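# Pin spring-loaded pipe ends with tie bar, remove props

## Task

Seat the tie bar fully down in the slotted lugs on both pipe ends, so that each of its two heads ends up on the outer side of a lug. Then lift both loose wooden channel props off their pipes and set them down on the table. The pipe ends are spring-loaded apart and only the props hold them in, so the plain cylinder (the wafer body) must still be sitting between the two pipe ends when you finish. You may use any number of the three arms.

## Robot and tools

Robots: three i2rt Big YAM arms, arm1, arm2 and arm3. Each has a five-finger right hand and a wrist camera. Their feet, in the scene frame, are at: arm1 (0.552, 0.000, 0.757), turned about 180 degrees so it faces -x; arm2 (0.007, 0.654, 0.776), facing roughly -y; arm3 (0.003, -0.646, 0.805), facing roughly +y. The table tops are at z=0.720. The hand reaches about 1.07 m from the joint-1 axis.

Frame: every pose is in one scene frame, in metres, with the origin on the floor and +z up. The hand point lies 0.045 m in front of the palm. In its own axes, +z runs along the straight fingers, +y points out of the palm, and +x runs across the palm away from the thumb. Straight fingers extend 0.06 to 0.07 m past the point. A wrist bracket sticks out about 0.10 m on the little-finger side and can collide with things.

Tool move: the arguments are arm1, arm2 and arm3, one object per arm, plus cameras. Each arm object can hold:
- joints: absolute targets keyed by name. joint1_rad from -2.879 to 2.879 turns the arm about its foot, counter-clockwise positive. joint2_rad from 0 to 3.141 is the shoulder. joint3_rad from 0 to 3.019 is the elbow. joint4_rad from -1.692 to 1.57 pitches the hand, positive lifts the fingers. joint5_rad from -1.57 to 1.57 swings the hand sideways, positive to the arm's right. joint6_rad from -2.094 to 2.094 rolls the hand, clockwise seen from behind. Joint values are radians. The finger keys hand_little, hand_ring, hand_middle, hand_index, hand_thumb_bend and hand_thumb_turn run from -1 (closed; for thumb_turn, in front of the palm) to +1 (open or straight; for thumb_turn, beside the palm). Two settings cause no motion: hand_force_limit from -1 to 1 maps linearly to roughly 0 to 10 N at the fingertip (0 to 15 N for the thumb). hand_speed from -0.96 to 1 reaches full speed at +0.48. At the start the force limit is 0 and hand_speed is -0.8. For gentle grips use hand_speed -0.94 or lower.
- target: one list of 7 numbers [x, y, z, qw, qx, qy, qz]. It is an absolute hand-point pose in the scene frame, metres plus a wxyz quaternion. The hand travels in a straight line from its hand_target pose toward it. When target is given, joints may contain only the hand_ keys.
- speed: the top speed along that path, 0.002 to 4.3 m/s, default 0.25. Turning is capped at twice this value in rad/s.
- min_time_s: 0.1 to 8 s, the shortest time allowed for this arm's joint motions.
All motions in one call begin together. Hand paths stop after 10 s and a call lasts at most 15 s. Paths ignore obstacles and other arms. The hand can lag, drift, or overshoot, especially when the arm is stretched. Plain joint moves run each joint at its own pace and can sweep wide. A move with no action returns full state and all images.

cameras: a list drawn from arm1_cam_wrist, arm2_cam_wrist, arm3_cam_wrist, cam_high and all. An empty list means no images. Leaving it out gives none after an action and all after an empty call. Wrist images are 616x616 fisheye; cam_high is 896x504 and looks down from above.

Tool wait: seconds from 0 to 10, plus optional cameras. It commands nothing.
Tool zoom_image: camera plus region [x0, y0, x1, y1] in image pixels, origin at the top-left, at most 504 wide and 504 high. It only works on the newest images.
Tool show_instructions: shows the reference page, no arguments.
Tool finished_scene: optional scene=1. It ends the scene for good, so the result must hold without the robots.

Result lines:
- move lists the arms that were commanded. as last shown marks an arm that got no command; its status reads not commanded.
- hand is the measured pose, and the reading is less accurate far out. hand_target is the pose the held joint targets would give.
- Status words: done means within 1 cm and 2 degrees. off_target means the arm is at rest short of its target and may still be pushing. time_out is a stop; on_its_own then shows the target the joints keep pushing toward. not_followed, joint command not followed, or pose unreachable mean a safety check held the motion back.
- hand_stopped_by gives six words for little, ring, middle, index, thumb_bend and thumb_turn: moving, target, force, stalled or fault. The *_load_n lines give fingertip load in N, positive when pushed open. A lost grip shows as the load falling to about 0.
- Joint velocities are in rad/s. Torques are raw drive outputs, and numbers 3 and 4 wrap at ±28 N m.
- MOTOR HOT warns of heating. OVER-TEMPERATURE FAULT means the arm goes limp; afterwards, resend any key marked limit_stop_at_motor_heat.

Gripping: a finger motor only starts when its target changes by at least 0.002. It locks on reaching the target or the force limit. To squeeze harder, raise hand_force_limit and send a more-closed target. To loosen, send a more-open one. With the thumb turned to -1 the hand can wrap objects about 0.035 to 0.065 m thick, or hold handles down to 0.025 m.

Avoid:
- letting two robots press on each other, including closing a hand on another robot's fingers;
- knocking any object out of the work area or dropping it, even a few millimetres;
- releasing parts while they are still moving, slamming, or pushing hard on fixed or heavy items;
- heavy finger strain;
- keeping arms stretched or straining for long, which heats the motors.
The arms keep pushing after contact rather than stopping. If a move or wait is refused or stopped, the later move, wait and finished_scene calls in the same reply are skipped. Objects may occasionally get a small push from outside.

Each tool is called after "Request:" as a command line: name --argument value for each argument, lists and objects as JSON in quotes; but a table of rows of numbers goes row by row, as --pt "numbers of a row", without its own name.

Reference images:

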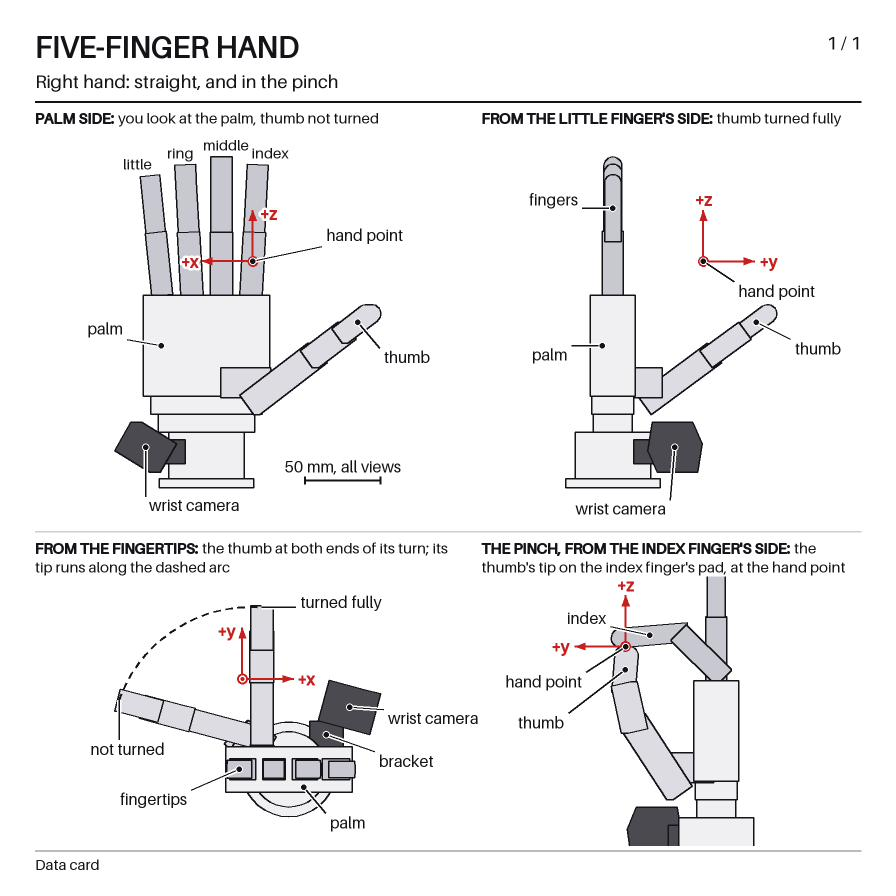

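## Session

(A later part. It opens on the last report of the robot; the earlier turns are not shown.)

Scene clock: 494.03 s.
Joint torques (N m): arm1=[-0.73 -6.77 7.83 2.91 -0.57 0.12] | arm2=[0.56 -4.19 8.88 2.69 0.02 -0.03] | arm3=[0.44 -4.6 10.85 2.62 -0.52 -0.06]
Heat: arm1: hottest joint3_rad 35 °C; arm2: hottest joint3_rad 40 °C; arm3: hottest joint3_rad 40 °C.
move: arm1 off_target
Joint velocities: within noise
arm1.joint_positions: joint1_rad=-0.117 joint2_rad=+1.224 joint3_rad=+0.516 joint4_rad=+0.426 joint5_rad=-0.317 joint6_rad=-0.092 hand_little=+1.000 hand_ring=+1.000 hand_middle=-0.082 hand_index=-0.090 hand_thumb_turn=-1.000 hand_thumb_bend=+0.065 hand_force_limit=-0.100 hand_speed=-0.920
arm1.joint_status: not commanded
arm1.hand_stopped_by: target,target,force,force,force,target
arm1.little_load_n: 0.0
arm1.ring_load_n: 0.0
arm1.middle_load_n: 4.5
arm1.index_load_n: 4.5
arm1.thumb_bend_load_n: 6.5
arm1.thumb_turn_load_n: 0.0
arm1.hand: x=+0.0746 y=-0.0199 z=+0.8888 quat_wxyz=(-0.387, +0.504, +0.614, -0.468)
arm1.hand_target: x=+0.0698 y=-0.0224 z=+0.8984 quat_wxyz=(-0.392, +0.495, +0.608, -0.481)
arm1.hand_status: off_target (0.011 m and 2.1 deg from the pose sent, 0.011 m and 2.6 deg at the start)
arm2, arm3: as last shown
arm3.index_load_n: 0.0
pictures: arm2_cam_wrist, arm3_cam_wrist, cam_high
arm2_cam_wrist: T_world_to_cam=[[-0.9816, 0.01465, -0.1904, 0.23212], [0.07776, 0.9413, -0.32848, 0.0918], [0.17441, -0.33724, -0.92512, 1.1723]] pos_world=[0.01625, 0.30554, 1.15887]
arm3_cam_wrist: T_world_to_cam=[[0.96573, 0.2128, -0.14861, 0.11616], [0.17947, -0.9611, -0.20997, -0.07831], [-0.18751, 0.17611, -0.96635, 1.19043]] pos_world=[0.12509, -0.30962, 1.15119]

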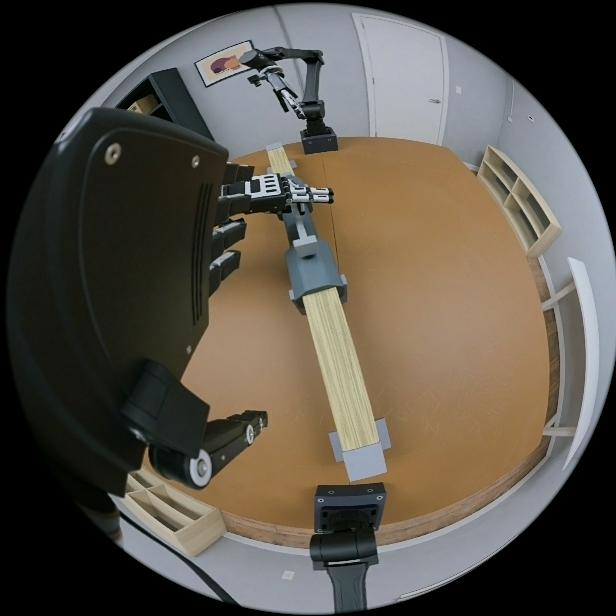

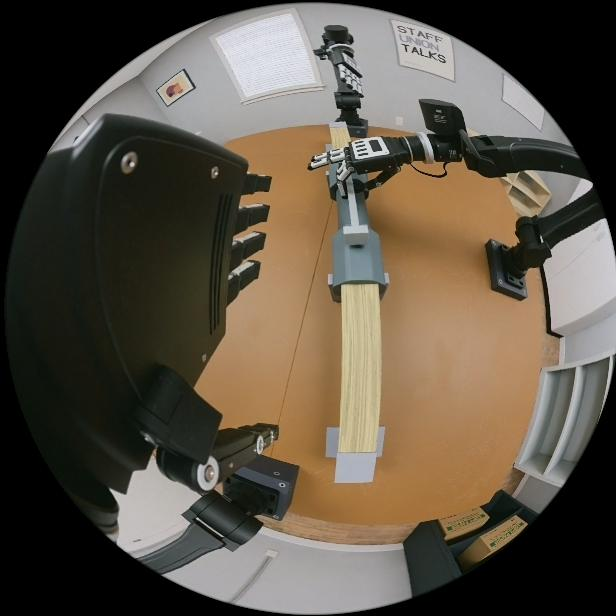

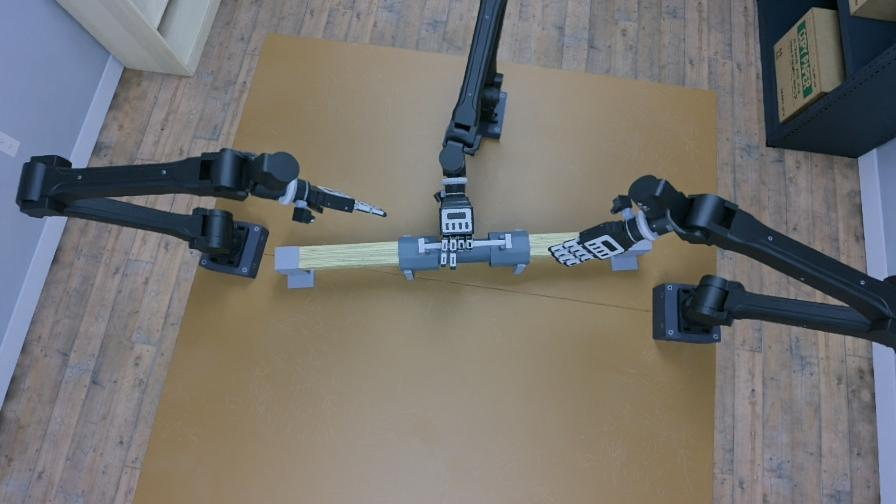

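Request:
move --cameras '["arm1_cam_wrist", "arm2_cam_wrist", "arm3_cam_wrist"]'

Request:
zoom_image --camera "arm1_cam_wrist" --region '[300, 60, 440, 200]'

Request:
zoom_image --camera "arm3_cam_wrist" --region '[320, 150, 380, 210]'

Request:
zoom_image --camera "arm2_cam_wrist" --region '[270, 180, 330, 240]'

Scene clock: 497.87 s.
Joint torques (N m): arm1=[-0.62 -6.77 7.86 2.85 -0.56 0.12] | arm2=[0.5 -4.19 8.88 2.67 0.02 -0.03] | arm3=[0.5 -4.6 10.85 2.61 -0.52 -0.05]
Heat: arm1: hottest joint3_rad 35 °C; arm2: hottest joint3_rad 40 °C; arm3: hottest joint3_rad 40 °C.
Joint velocities: within noise
arm1.joint_positions: joint1_rad=-0.117 joint2_rad=+1.224 joint3_rad=+0.516 joint4_rad=+0.426 joint5_rad=-0.317 joint6_rad=-0.092 hand_little=+1.000 hand_ring=+1.000 hand_middle=-0.082 hand_index=-0.090 hand_thumb_turn=-1.000 hand_thumb_bend=+0.065 hand_force_limit=-0.100 hand_speed=-0.920
arm1.joint_status: not commanded
arm1.hand_stopped_by: target,target,force,force,force,target
arm1.little_load_n: 0.0
arm1.ring_load_n: -0.5
arm1.middle_load_n: 4.5
arm1.index_load_n: 5.0
arm1.thumb_bend_load_n: 6.0
arm1.thumb_turn_load_n: 0.0
arm1.hand: x=+0.0746 y=-0.0199 z=+0.8888 quat_wxyz=(-0.387, +0.504, +0.614, -0.468) (m; scene frame)
arm1.hand_target: x=+0.0698 y=-0.0224 z=+0.8984 quat_wxyz=(-0.392, +0.495, +0.608, -0.481) (m; scene frame)
arm1.hand_status: off_target (0.011 m and 2.1 deg from the pose sent, 0.011 m and 2.6 deg at the start)
arm2.joint_positions: joint1_rad=+0.222 joint2_rad=+0.881 joint3_rad=+0.933 joint4_rad=-0.718 joint5_rad=-0.002 joint6_rad=-1.042 hand_little=+1.000 hand_ring=+1.000 hand_middle=+1.000 hand_index=+1.000 hand_thumb_turn=+1.000 hand_thumb_bend=+1.000 hand_force_limit=+0.000 hand_speed=-0.800
arm2.joint_status: not commanded
arm2.hand_stopped_by: target,target,target,target,target,target
arm2.little_load_n: 0.0
arm2.ring_load_n: 0.0
arm2.middle_load_n: 0.0
arm2.index_load_n: 0.0
arm2.thumb_bend_load_n: 0.0
arm2.thumb_turn_load_n: 0.0
arm2.hand: x=+0.0410 y=+0.2646 z=+1.0533 quat_wxyz=(+0.179, +0.516, -0.735, +0.401) (m; scene frame)
arm2.hand_target: x=+0.0450 y=+0.2602 z=+1.0599 quat_wxyz=(+0.182, +0.512, -0.731, +0.413) (m; scene frame)
arm2.hand_status: not commanded
arm3.joint_positions: joint1_rad=-0.399 joint2_rad=+0.913 joint3_rad=+0.911 joint4_rad=-0.925 joint5_rad=-0.451 joint6_rad=-1.665 hand_little=+1.000 hand_ring=+1.000 hand_middle=+1.000 hand_index=+1.000 hand_thumb_turn=+1.000 hand_thumb_bend=+1.000 hand_force_limit=+0.000 hand_speed=-0.800
arm3.joint_status: not commanded
arm3.hand_stopped_by: target,target,target,target,target,target
arm3.little_load_n: 0.0
arm3.ring_load_n: 0.0
arm3.middle_load_n: 0.0
arm3.index_load_n: 0.0
arm3.thumb_bend_load_n: 0.0
arm3.thumb_turn_load_n: 0.0
arm3.hand: x=+0.1047 y=-0.2867 z=+1.0391 quat_wxyz=(-0.345, +0.688, +0.621, +0.145) (m; scene frame)
arm3.hand_target: x=+0.1099 y=-0.2803 z=+1.0501 quat_wxyz=(-0.353, +0.679, +0.622, +0.163) (m; scene frame)
arm3.hand_status: not commanded
pictures: arm1_cam_wrist, arm2_cam_wrist, arm3_cam_wrist
camera_calibration:
arm1_cam_wrist: T_world_to_cam=[[0.24324, 0.32201, -0.91496, 0.79774], [0.69608, -0.71488, -0.06654, -0.00975], [-0.67551, -0.6207, -0.39803, 0.50305]] pos_world=[0.15256, 0.04839, 0.92948]
arm2_cam_wrist: T_world_to_cam=[[-0.9816, 0.01465, -0.1904, 0.23212], [0.07776, 0.9413, -0.32848, 0.0918], [0.17441, -0.33724, -0.92512, 1.1723]] pos_world=[0.01625, 0.30554, 1.15887]
arm3_cam_wrist: T_world_to_cam=[[0.96573, 0.2128, -0.14861, 0.11616], [0.17947, -0.9611, -0.20997, -0.07831], [-0.18751, 0.17611, -0.96635, 1.19043]] pos_world=[0.12509, -0.30962, 1.15119]

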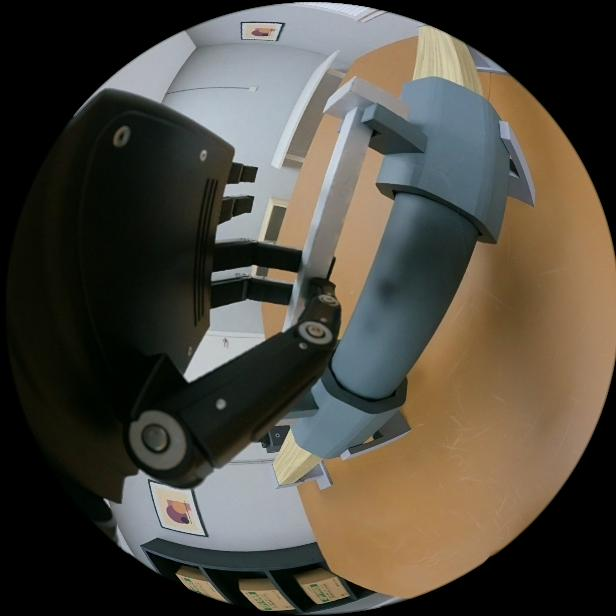

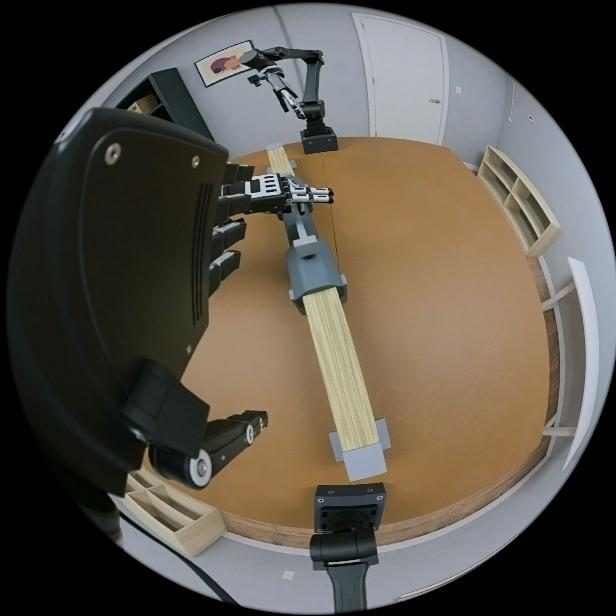

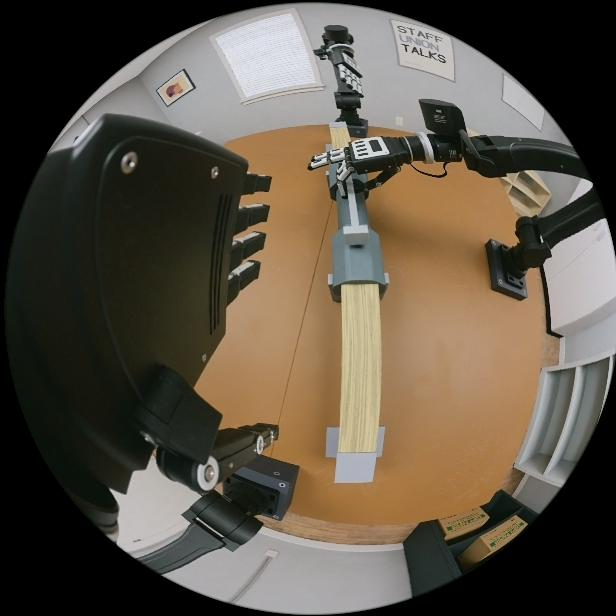

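Scaled by 3.600 from the camera's image (finer frame: 880x880).

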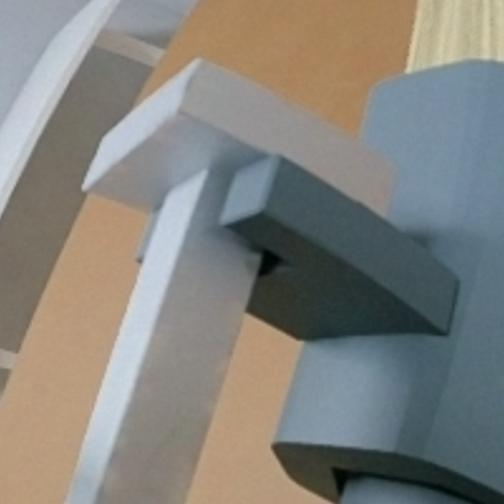

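Scaled by 8.400 from the camera's image (finer frame: 880x880).

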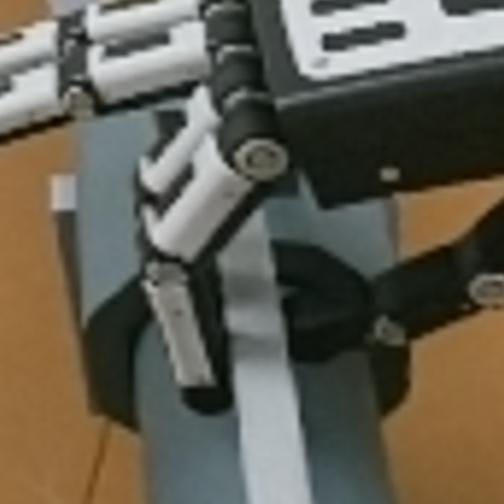

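Scaled by 8.400 from the camera's image (finer frame: 880x880).

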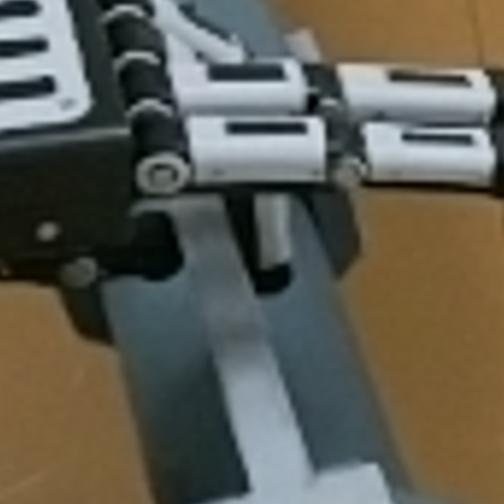

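Request:
zoom_image --camera "arm1_cam_wrist" --region '[330, 85, 400, 155]'

Request:
zoom_image --camera "arm1_cam_wrist" --region '[270, 370, 360, 460]'

Scaled by 7.200 from the camera's image (finer frame: 880x880).

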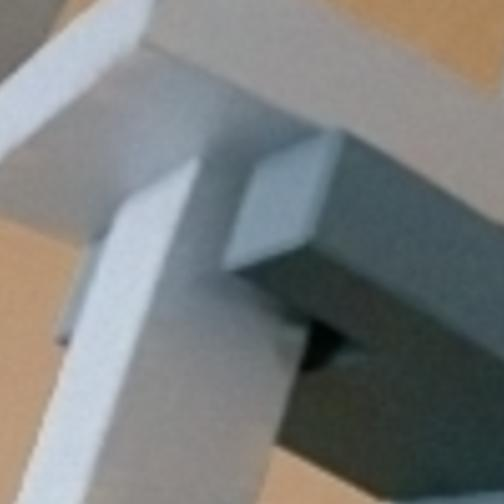

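Scaled by 5.600 from the camera's image (finer frame: 880x880).

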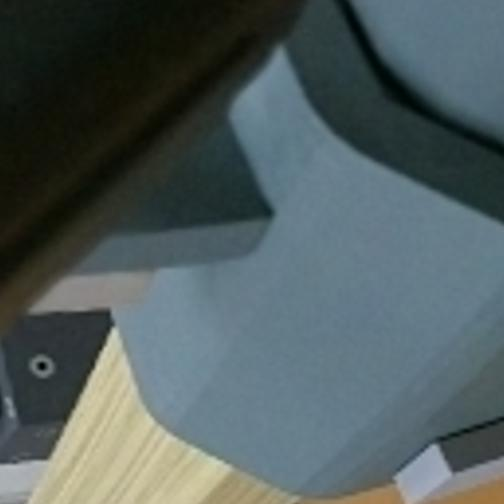

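Request:
move --arm1 '{"target": [0.0710, -0.0225, 0.8925, 0.3933, -0.4972, -0.6063, 0.4802], "speed": 0.04}' --cameras '["arm1_cam_wrist", "cam_high", "arm3_cam_wrist"]'

Request:
zoom_image --camera "arm1_cam_wrist" --region '[330, 85, 400, 155]'

Request:
zoom_image --camera "cam_high" --region '[410, 225, 450, 255]'

Request:
zoom_image --camera "cam_high" --region '[485, 220, 525, 250]'

Request:
zoom_image --camera "arm3_cam_wrist" --region '[320, 190, 390, 260]'

Scene clock: 512.43 s.
Joint torques (N m): arm1=[-0.44 -6.71 7.5 2.78 -0.3 0.13] | arm2=[0.5 -4.19 8.88 2.67 0.02 -0.03] | arm3=[0.5 -4.66 10.85 2.62 -0.53 -0.05]
Heat: arm1: hottest joint3_rad 34 °C; arm2: hottest joint3_rad 40 °C; arm3: hottest joint3_rad 40 °C.
move: arm1 done
Joint velocities: within noise
arm1.joint_positions: joint1_rad=-0.117 joint2_rad=+1.232 joint3_rad=+0.507 joint4_rad=+0.451 joint5_rad=-0.316 joint6_rad=-0.092 hand_little=+1.000 hand_ring=+1.000 hand_middle=-0.082 hand_index=-0.090 hand_thumb_turn=-1.000 hand_thumb_bend=+0.065 hand_force_limit=-0.100 hand_speed=-0.920
arm1.joint_status: not commanded
arm1.hand_stopped_by: target,target,force,force,force,target
arm1.little_load_n: 0.0
arm1.ring_load_n: 0.0
arm1.middle_load_n: 4.5
arm1.index_load_n: 5.0
arm1.thumb_bend_load_n: 6.5
arm1.thumb_turn_load_n: 0.0
arm1.hand: x=+0.0747 y=-0.0199 z=+0.8863 quat_wxyz=(-0.389, +0.502, +0.613, -0.470)
arm1.hand_target: x=+0.0712 y=-0.0224 z=+0.8925 quat_wxyz=(-0.393, +0.497, +0.607, -0.480)
arm1.hand_status: done (0.008 m and 1.6 deg from the pose sent, 0.006 m and 2.0 deg at the start)
arm2, arm3: as last shown
pictures: arm1_cam_wrist, arm3_cam_wrist, cam_high
arm1_cam_wrist: T_world_to_cam=[[0.23609, 0.32291, -0.91651, 0.7973], [0.69524, -0.71508, -0.07284, -0.00425], [-0.6789, -0.62, -0.39332, 0.49821]] pos_world=[0.15295, 0.0484, 0.92638]
arm3_cam_wrist: T_world_to_cam=[[0.96573, 0.2128, -0.14861, 0.11616], [0.17947, -0.9611, -0.20997, -0.07831], [-0.18751, 0.17611, -0.96635, 1.19043]] pos_world=[0.12509, -0.30962, 1.15119]

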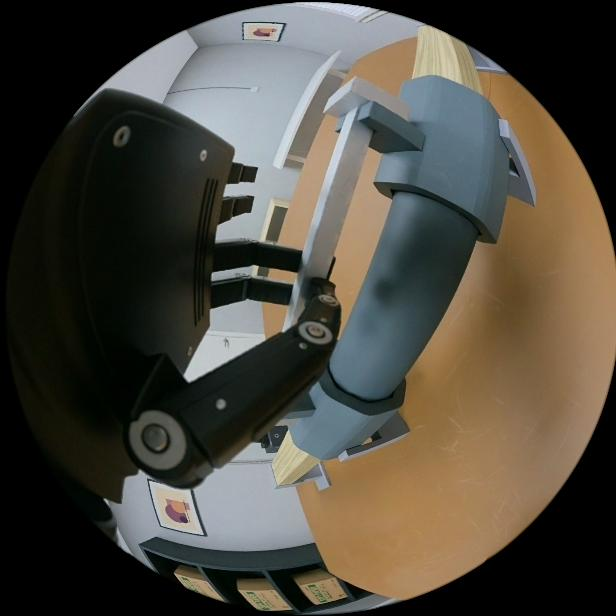

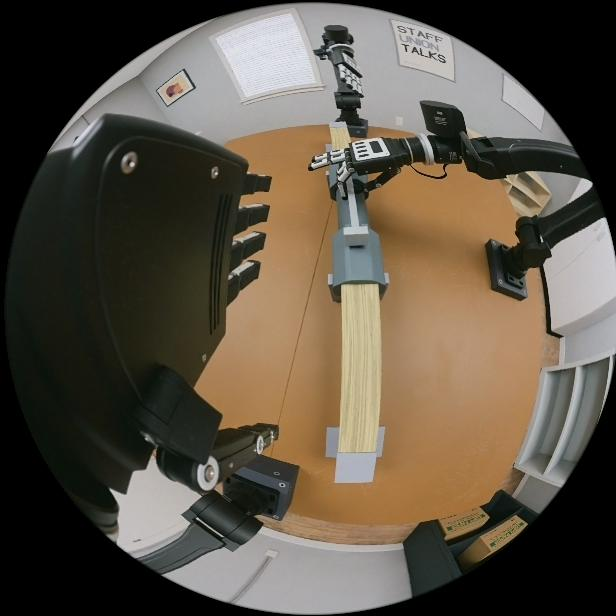

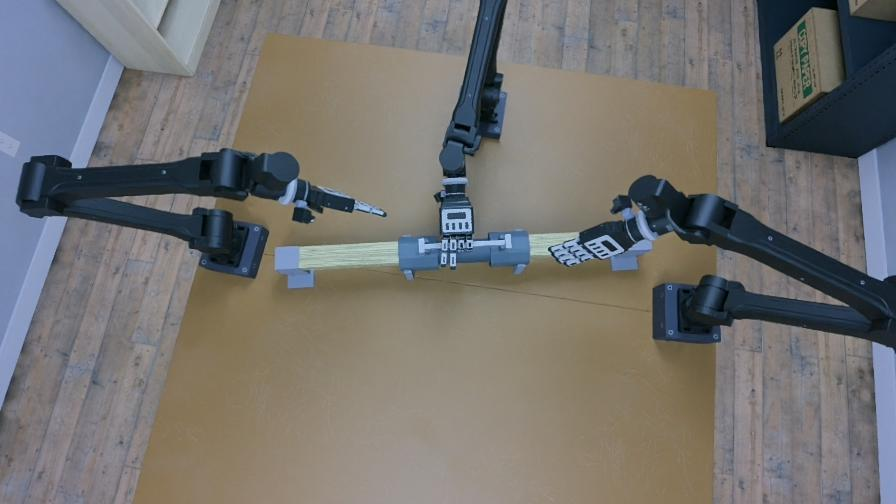

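Scaled by 7.200 from the camera's image (finer frame: 880x880).

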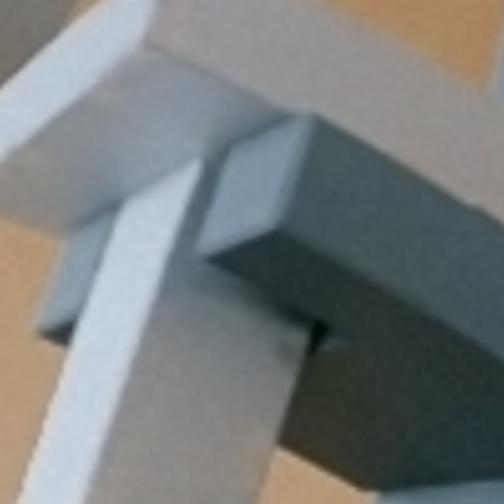

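Scaled by 12.600 from the camera's image (finer frame: 1280x720).

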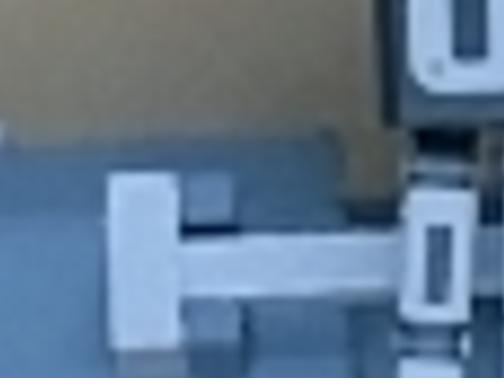

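Scaled by 12.600 from the camera's image (finer frame: 1280x720).

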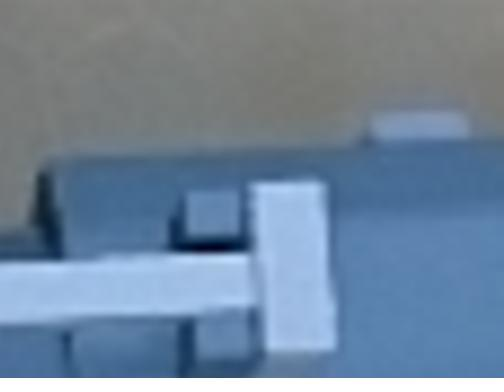

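Scaled by 7.200 from the camera's image (finer frame: 880x880).

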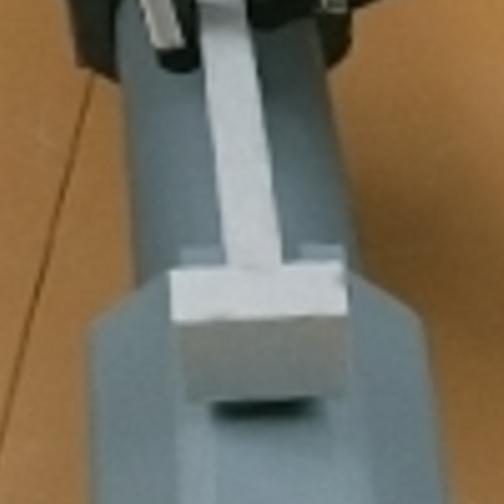

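Request:
move --arm1 '{"target": [0.0715, -0.0225, 0.887, 0.3933, -0.4972, -0.6063, 0.4802], "speed": 0.04}' --cameras '["arm1_cam_wrist", "cam_high", "arm3_cam_wrist", "arm2_cam_wrist"]'

Request:
zoom_image --camera "arm1_cam_wrist" --region '[330, 85, 400, 155]'

Request:
zoom_image --camera "arm2_cam_wrist" --region '[270, 200, 340, 270]'

Request:
zoom_image --camera "arm3_cam_wrist" --region '[320, 190, 390, 260]'

Scene clock: 515.63 s.
Joint torques (N m): arm1=[-0.5 -6.24 7.35 2.65 -0.31 0.12] | arm2=[0.56 -4.19 8.88 2.69 0.02 -0.03] | arm3=[0.5 -4.66 10.85 2.58 -0.52 -0.05]
Heat: arm1: hottest joint3_rad 34 °C; arm2: hottest joint3_rad 40 °C; arm3: hottest joint3_rad 40 °C.
move: arm1 done
Joint velocities: within noise
arm1.joint_positions: joint1_rad=-0.117 joint2_rad=+1.239 joint3_rad=+0.500 joint4_rad=+0.477 joint5_rad=-0.316 joint6_rad=-0.090 hand_little=+1.000 hand_ring=+1.000 hand_middle=-0.082 hand_index=-0.090 hand_thumb_turn=-1.000 hand_thumb_bend=+0.065 hand_force_limit=-0.100 hand_speed=-0.920
arm1.joint_status: not commanded
arm1.hand_stopped_by: target,target,force,force,force,target
arm1.little_load_n: 0.0
arm1.ring_load_n: 0.0
arm1.middle_load_n: 4.5
arm1.index_load_n: 4.5
arm1.thumb_bend_load_n: 6.5
arm1.thumb_turn_load_n: 0.0
arm1.hand: x=+0.0744 y=-0.0200 z=+0.8852 quat_wxyz=(-0.393, +0.500, +0.610, -0.472)
arm1.hand_target: x=+0.0716 y=-0.0224 z=+0.8870 quat_wxyz=(-0.393, +0.497, +0.606, -0.480)
arm1.hand_status: done (0.004 m and 1.1 deg from the pose sent, 0.004 m and 1.6 deg at the start)
arm2, arm3: as last shown
arm3.index_load_n: -0.5
pictures: arm1_cam_wrist, arm2_cam_wrist, arm3_cam_wrist, cam_high
arm1_cam_wrist: T_world_to_cam=[[0.22628, 0.32224, -0.91922, 0.79961], [0.69399, -0.71553, -0.08, 0.00231], [-0.6835, -0.61982, -0.38554, 0.49097]] pos_world=[0.15304, 0.0483, 0.92449]
arm2_cam_wrist: T_world_to_cam=[[-0.9816, 0.01465, -0.1904, 0.23212], [0.07776, 0.9413, -0.32848, 0.0918], [0.17441, -0.33724, -0.92512, 1.1723]] pos_world=[0.01625, 0.30554, 1.15887]
arm3_cam_wrist: T_world_to_cam=[[0.96573, 0.2128, -0.14861, 0.11616], [0.17947, -0.9611, -0.20997, -0.07831], [-0.18751, 0.17611, -0.96635, 1.19043]] pos_world=[0.12509, -0.30962, 1.15119]

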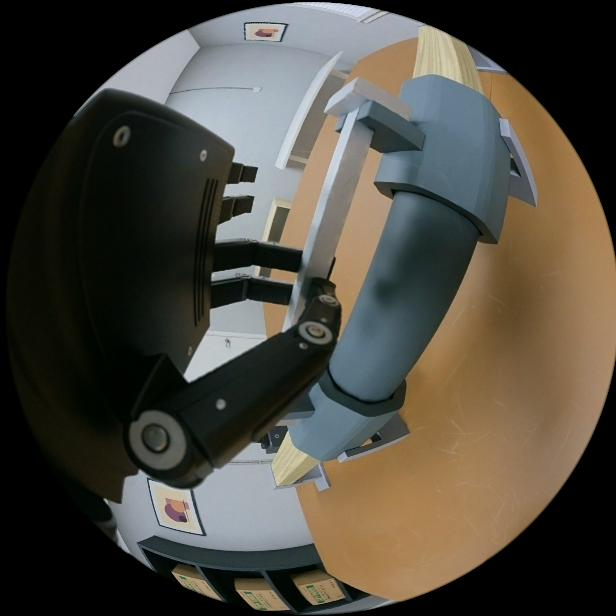

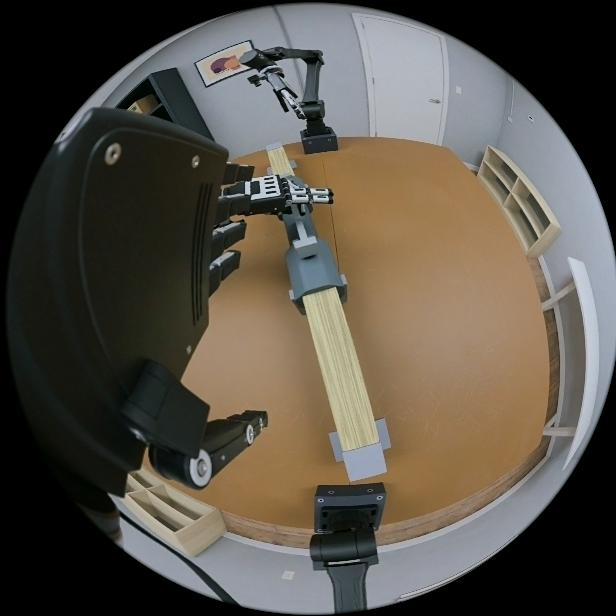

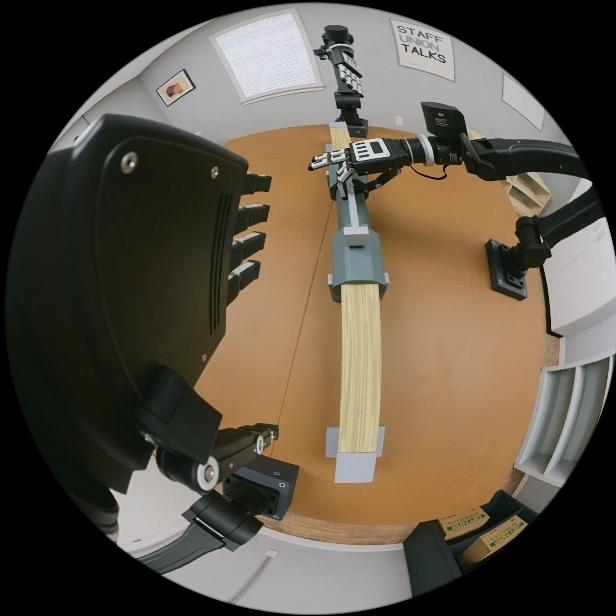

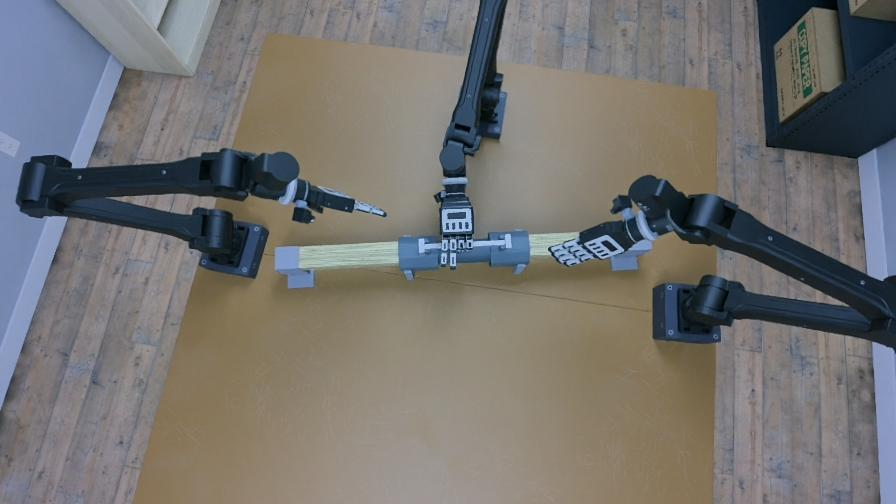

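Scaled by 7.200 from the camera's image (finer frame: 880x880).

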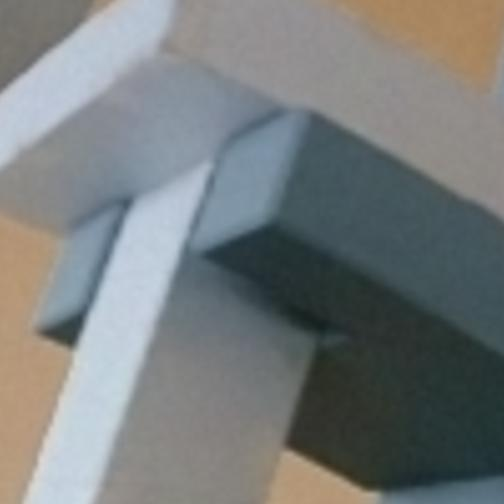

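Scaled by 7.200 from the camera's image (finer frame: 880x880).

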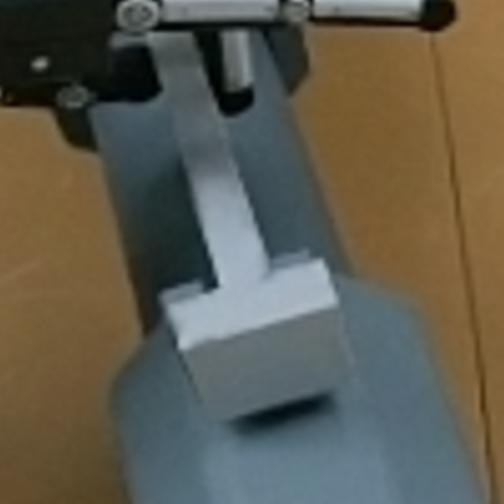

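Scaled by 7.200 from the camera's image (finer frame: 880x880).

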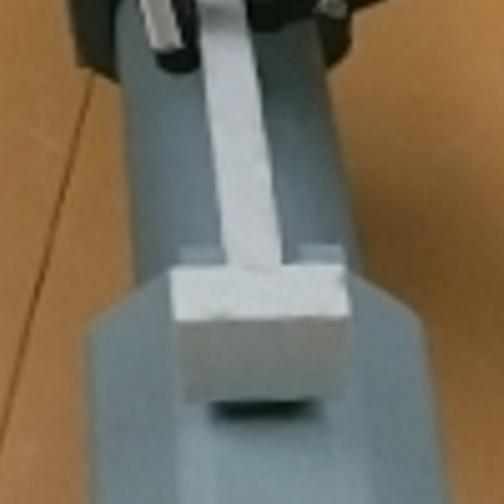

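Request:
move --arm1 '{"target": [0.0718, -0.0225, 0.8825, 0.3933, -0.4972, -0.6063, 0.4802], "speed": 0.04}' --cameras '["arm1_cam_wrist", "arm3_cam_wrist", "arm2_cam_wrist"]'

Request:
zoom_image --camera "arm1_cam_wrist" --region '[330, 85, 400, 155]'

Request:
zoom_image --camera "arm2_cam_wrist" --region '[270, 200, 340, 270]'

Request:
zoom_image --camera "arm3_cam_wrist" --region '[320, 190, 390, 260]'

Scene clock: 519.97 s.
Joint torques (N m): arm1=[-0.56 -5.83 7.13 2.54 -0.29 0.1] | arm2=[0.5 -4.19 8.88 2.67 0.02 -0.03] | arm3=[0.44 -4.66 10.85 2.61 -0.52 -0.05]
Heat: arm1: hottest joint3_rad 34 °C; arm2: hottest joint3_rad 40 °C; arm3: hottest joint3_rad 40 °C.
move: arm1 done
Joint velocities: within noise
arm1.joint_positions: joint1_rad=-0.117 joint2_rad=+1.244 joint3_rad=+0.494 joint4_rad=+0.499 joint5_rad=-0.316 joint6_rad=-0.088 hand_little=+1.000 hand_ring=+1.000 hand_middle=-0.082 hand_index=-0.090 hand_thumb_turn=-1.000 hand_thumb_bend=+0.065 hand_force_limit=-0.100 hand_speed=-0.920
arm1.joint_status: not commanded
arm1.hand_stopped_by: target,target,force,force,force,target
arm1.little_load_n: 0.0
arm1.ring_load_n: 0.0
arm1.middle_load_n: 4.5
arm1.index_load_n: 4.5
arm1.thumb_bend_load_n: 6.5
arm1.thumb_turn_load_n: 0.0
arm1.hand: x=+0.0739 y=-0.0201 z=+0.8848 quat_wxyz=(-0.396, +0.498, +0.608, -0.475)
arm1.hand_target: x=+0.0719 y=-0.0225 z=+0.8825 quat_wxyz=(-0.393, +0.497, +0.606, -0.480)
arm1.hand_status: done (0.004 m and 0.7 deg from the pose sent, 0.005 m and 1.1 deg at the start)
arm2, arm3: as last shown
arm3.index_load_n: 0.0
arm3.thumb_turn_load_n: -0.5
pictures: arm1_cam_wrist, arm2_cam_wrist, arm3_cam_wrist
arm1_cam_wrist: T_world_to_cam=[[0.21748, 0.32139, -0.92163, 0.80209], [0.69281, -0.71596, -0.08618, 0.00805], [-0.68755, -0.61977, -0.37837, 0.48439]] pos_world=[0.15302, 0.04819, 0.9232]
arm2_cam_wrist: T_world_to_cam=[[-0.9816, 0.01465, -0.1904, 0.23212], [0.07776, 0.9413, -0.32848, 0.0918], [0.17441, -0.33724, -0.92512, 1.1723]] pos_world=[0.01625, 0.30554, 1.15887]
arm3_cam_wrist: T_world_to_cam=[[0.96573, 0.2128, -0.14861, 0.11616], [0.17947, -0.9611, -0.20997, -0.07831], [-0.18751, 0.17611, -0.96635, 1.19043]] pos_world=[0.12509, -0.30962, 1.15119]

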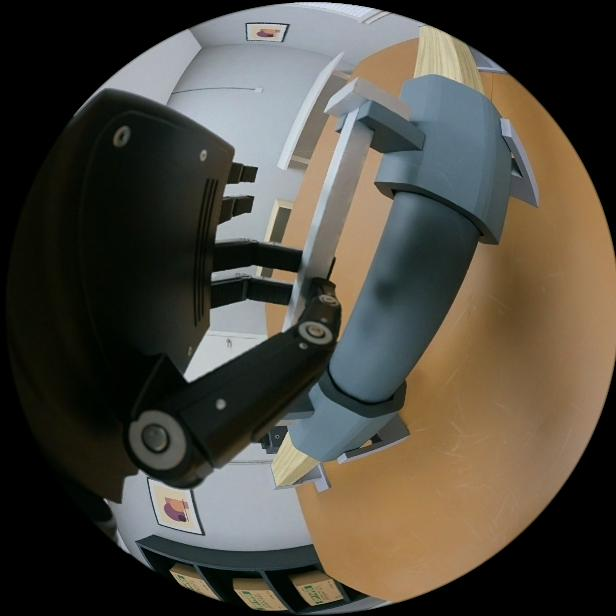

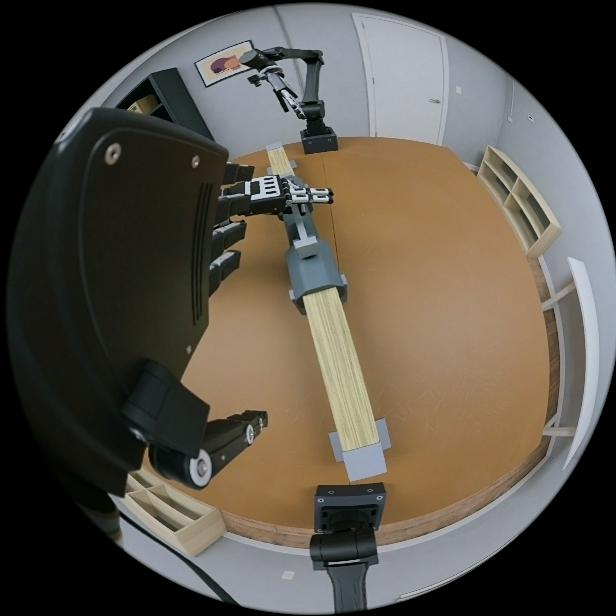

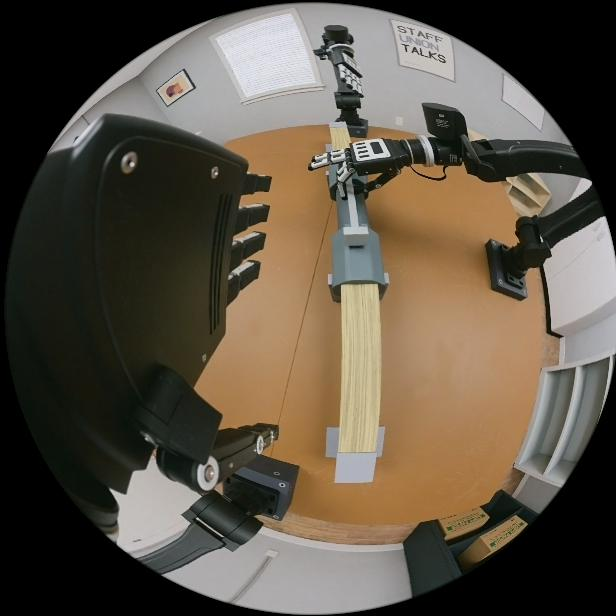

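Scaled by 7.200 from the camera's image (finer frame: 880x880).

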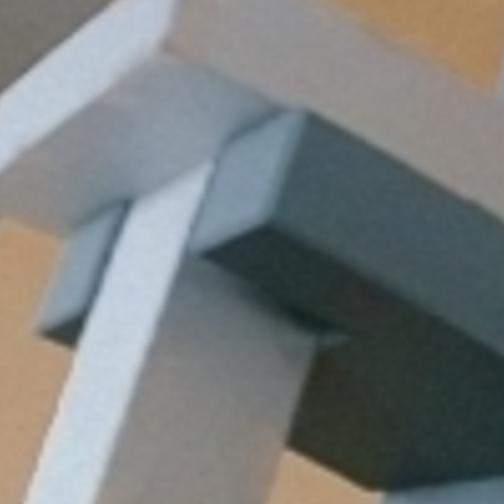

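Scaled by 7.200 from the camera's image (finer frame: 880x880).

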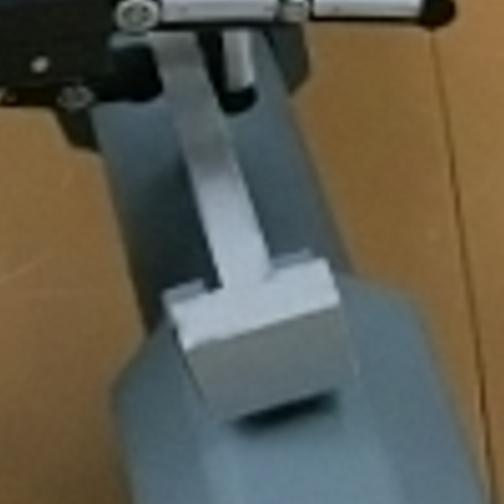

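Scaled by 7.200 from the camera's image (finer frame: 880x880).

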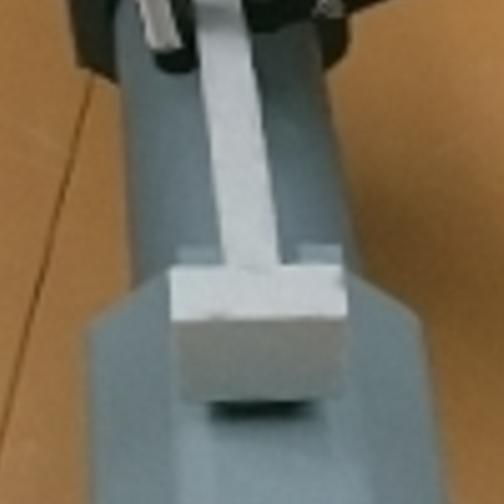

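Request:
move --arm1 '{"target": [0.0705, -0.0225, 0.896, 0.3933, -0.4972, -0.6063, 0.4802], "speed": 0.04}' --cameras '["arm1_cam_wrist"]'

Request:
zoom_image --camera "arm1_cam_wrist" --region '[330, 85, 400, 155]'

Scene clock: 528.90 s.
Joint torques (N m): arm1=[-0.56 -7.65 9.07 1.09 -0.34 0.11] | arm2=[0.5 -4.19 8.88 2.69 0.02 -0.03] | arm3=[0.5 -4.54 10.84 2.62 -0.52 -0.05]
Heat: arm1: hottest joint3_rad 34 °C; arm2: hottest joint3_rad 40 °C; arm3: hottest joint3_rad 40 °C.
move: arm1 off_target
Joint velocities: within noise
arm1.joint_positions: joint1_rad=-0.117 joint2_rad=+1.238 joint3_rad=+0.494 joint4_rad=+0.484 joint5_rad=-0.315 joint6_rad=-0.088 hand_little=+1.000 hand_ring=+1.000 hand_middle=-0.082 hand_index=-0.090 hand_thumb_turn=-1.000 hand_thumb_bend=+0.065 hand_force_limit=-0.100 hand_speed=-0.920
arm1.joint_status: not commanded
arm1.hand_stopped_by: target,target,force,force,force,target
arm1.little_load_n: 0.0
arm1.ring_load_n: 0.0
arm1.middle_load_n: 5.5
arm1.index_load_n: 5.0
arm1.thumb_bend_load_n: 5.0
arm1.thumb_turn_load_n: 0.0
arm1.hand: x=+0.0756 y=-0.0200 z=+0.8844 quat_wxyz=(-0.393, +0.500, +0.609, -0.473)
arm1.hand_target: x=+0.0707 y=-0.0224 z=+0.8959 quat_wxyz=(-0.393, +0.497, +0.606, -0.480)
arm1.hand_status: off_target (0.013 m and 1.0 deg from the pose sent, 0.012 m and 0.7 deg at the start)
arm2, arm3: as last shown
arm2.middle_load_n: -0.5
arm3.thumb_turn_load_n: 0.0
arm1_cam_wrist: T_world_to_cam=[[0.22523, 0.32041, -0.92012, 0.79939], [0.69242, -0.71702, -0.08019, 0.00161], [-0.68544, -0.61905, -0.38335, 0.48974]] pos_world=[0.15453, 0.0482, 0.9234]

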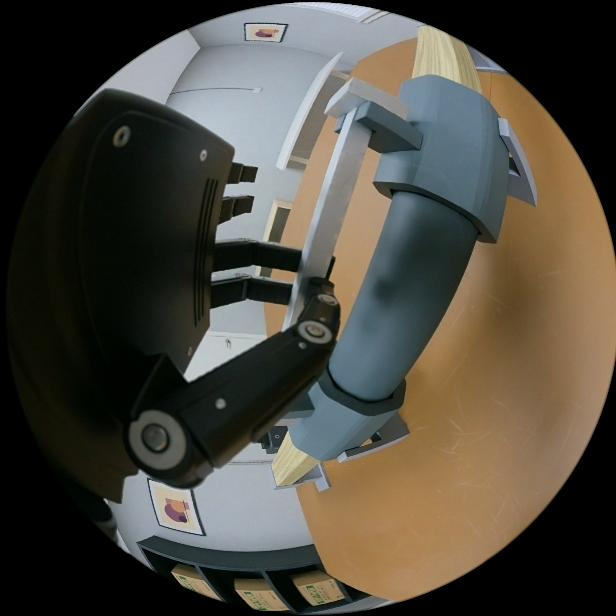

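Scaled by 7.200 from the camera's image (finer frame: 880x880).

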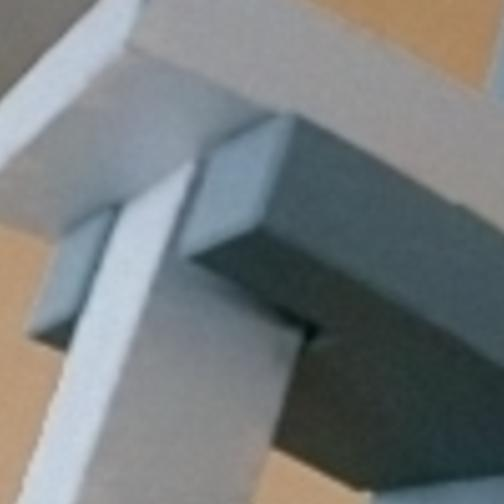

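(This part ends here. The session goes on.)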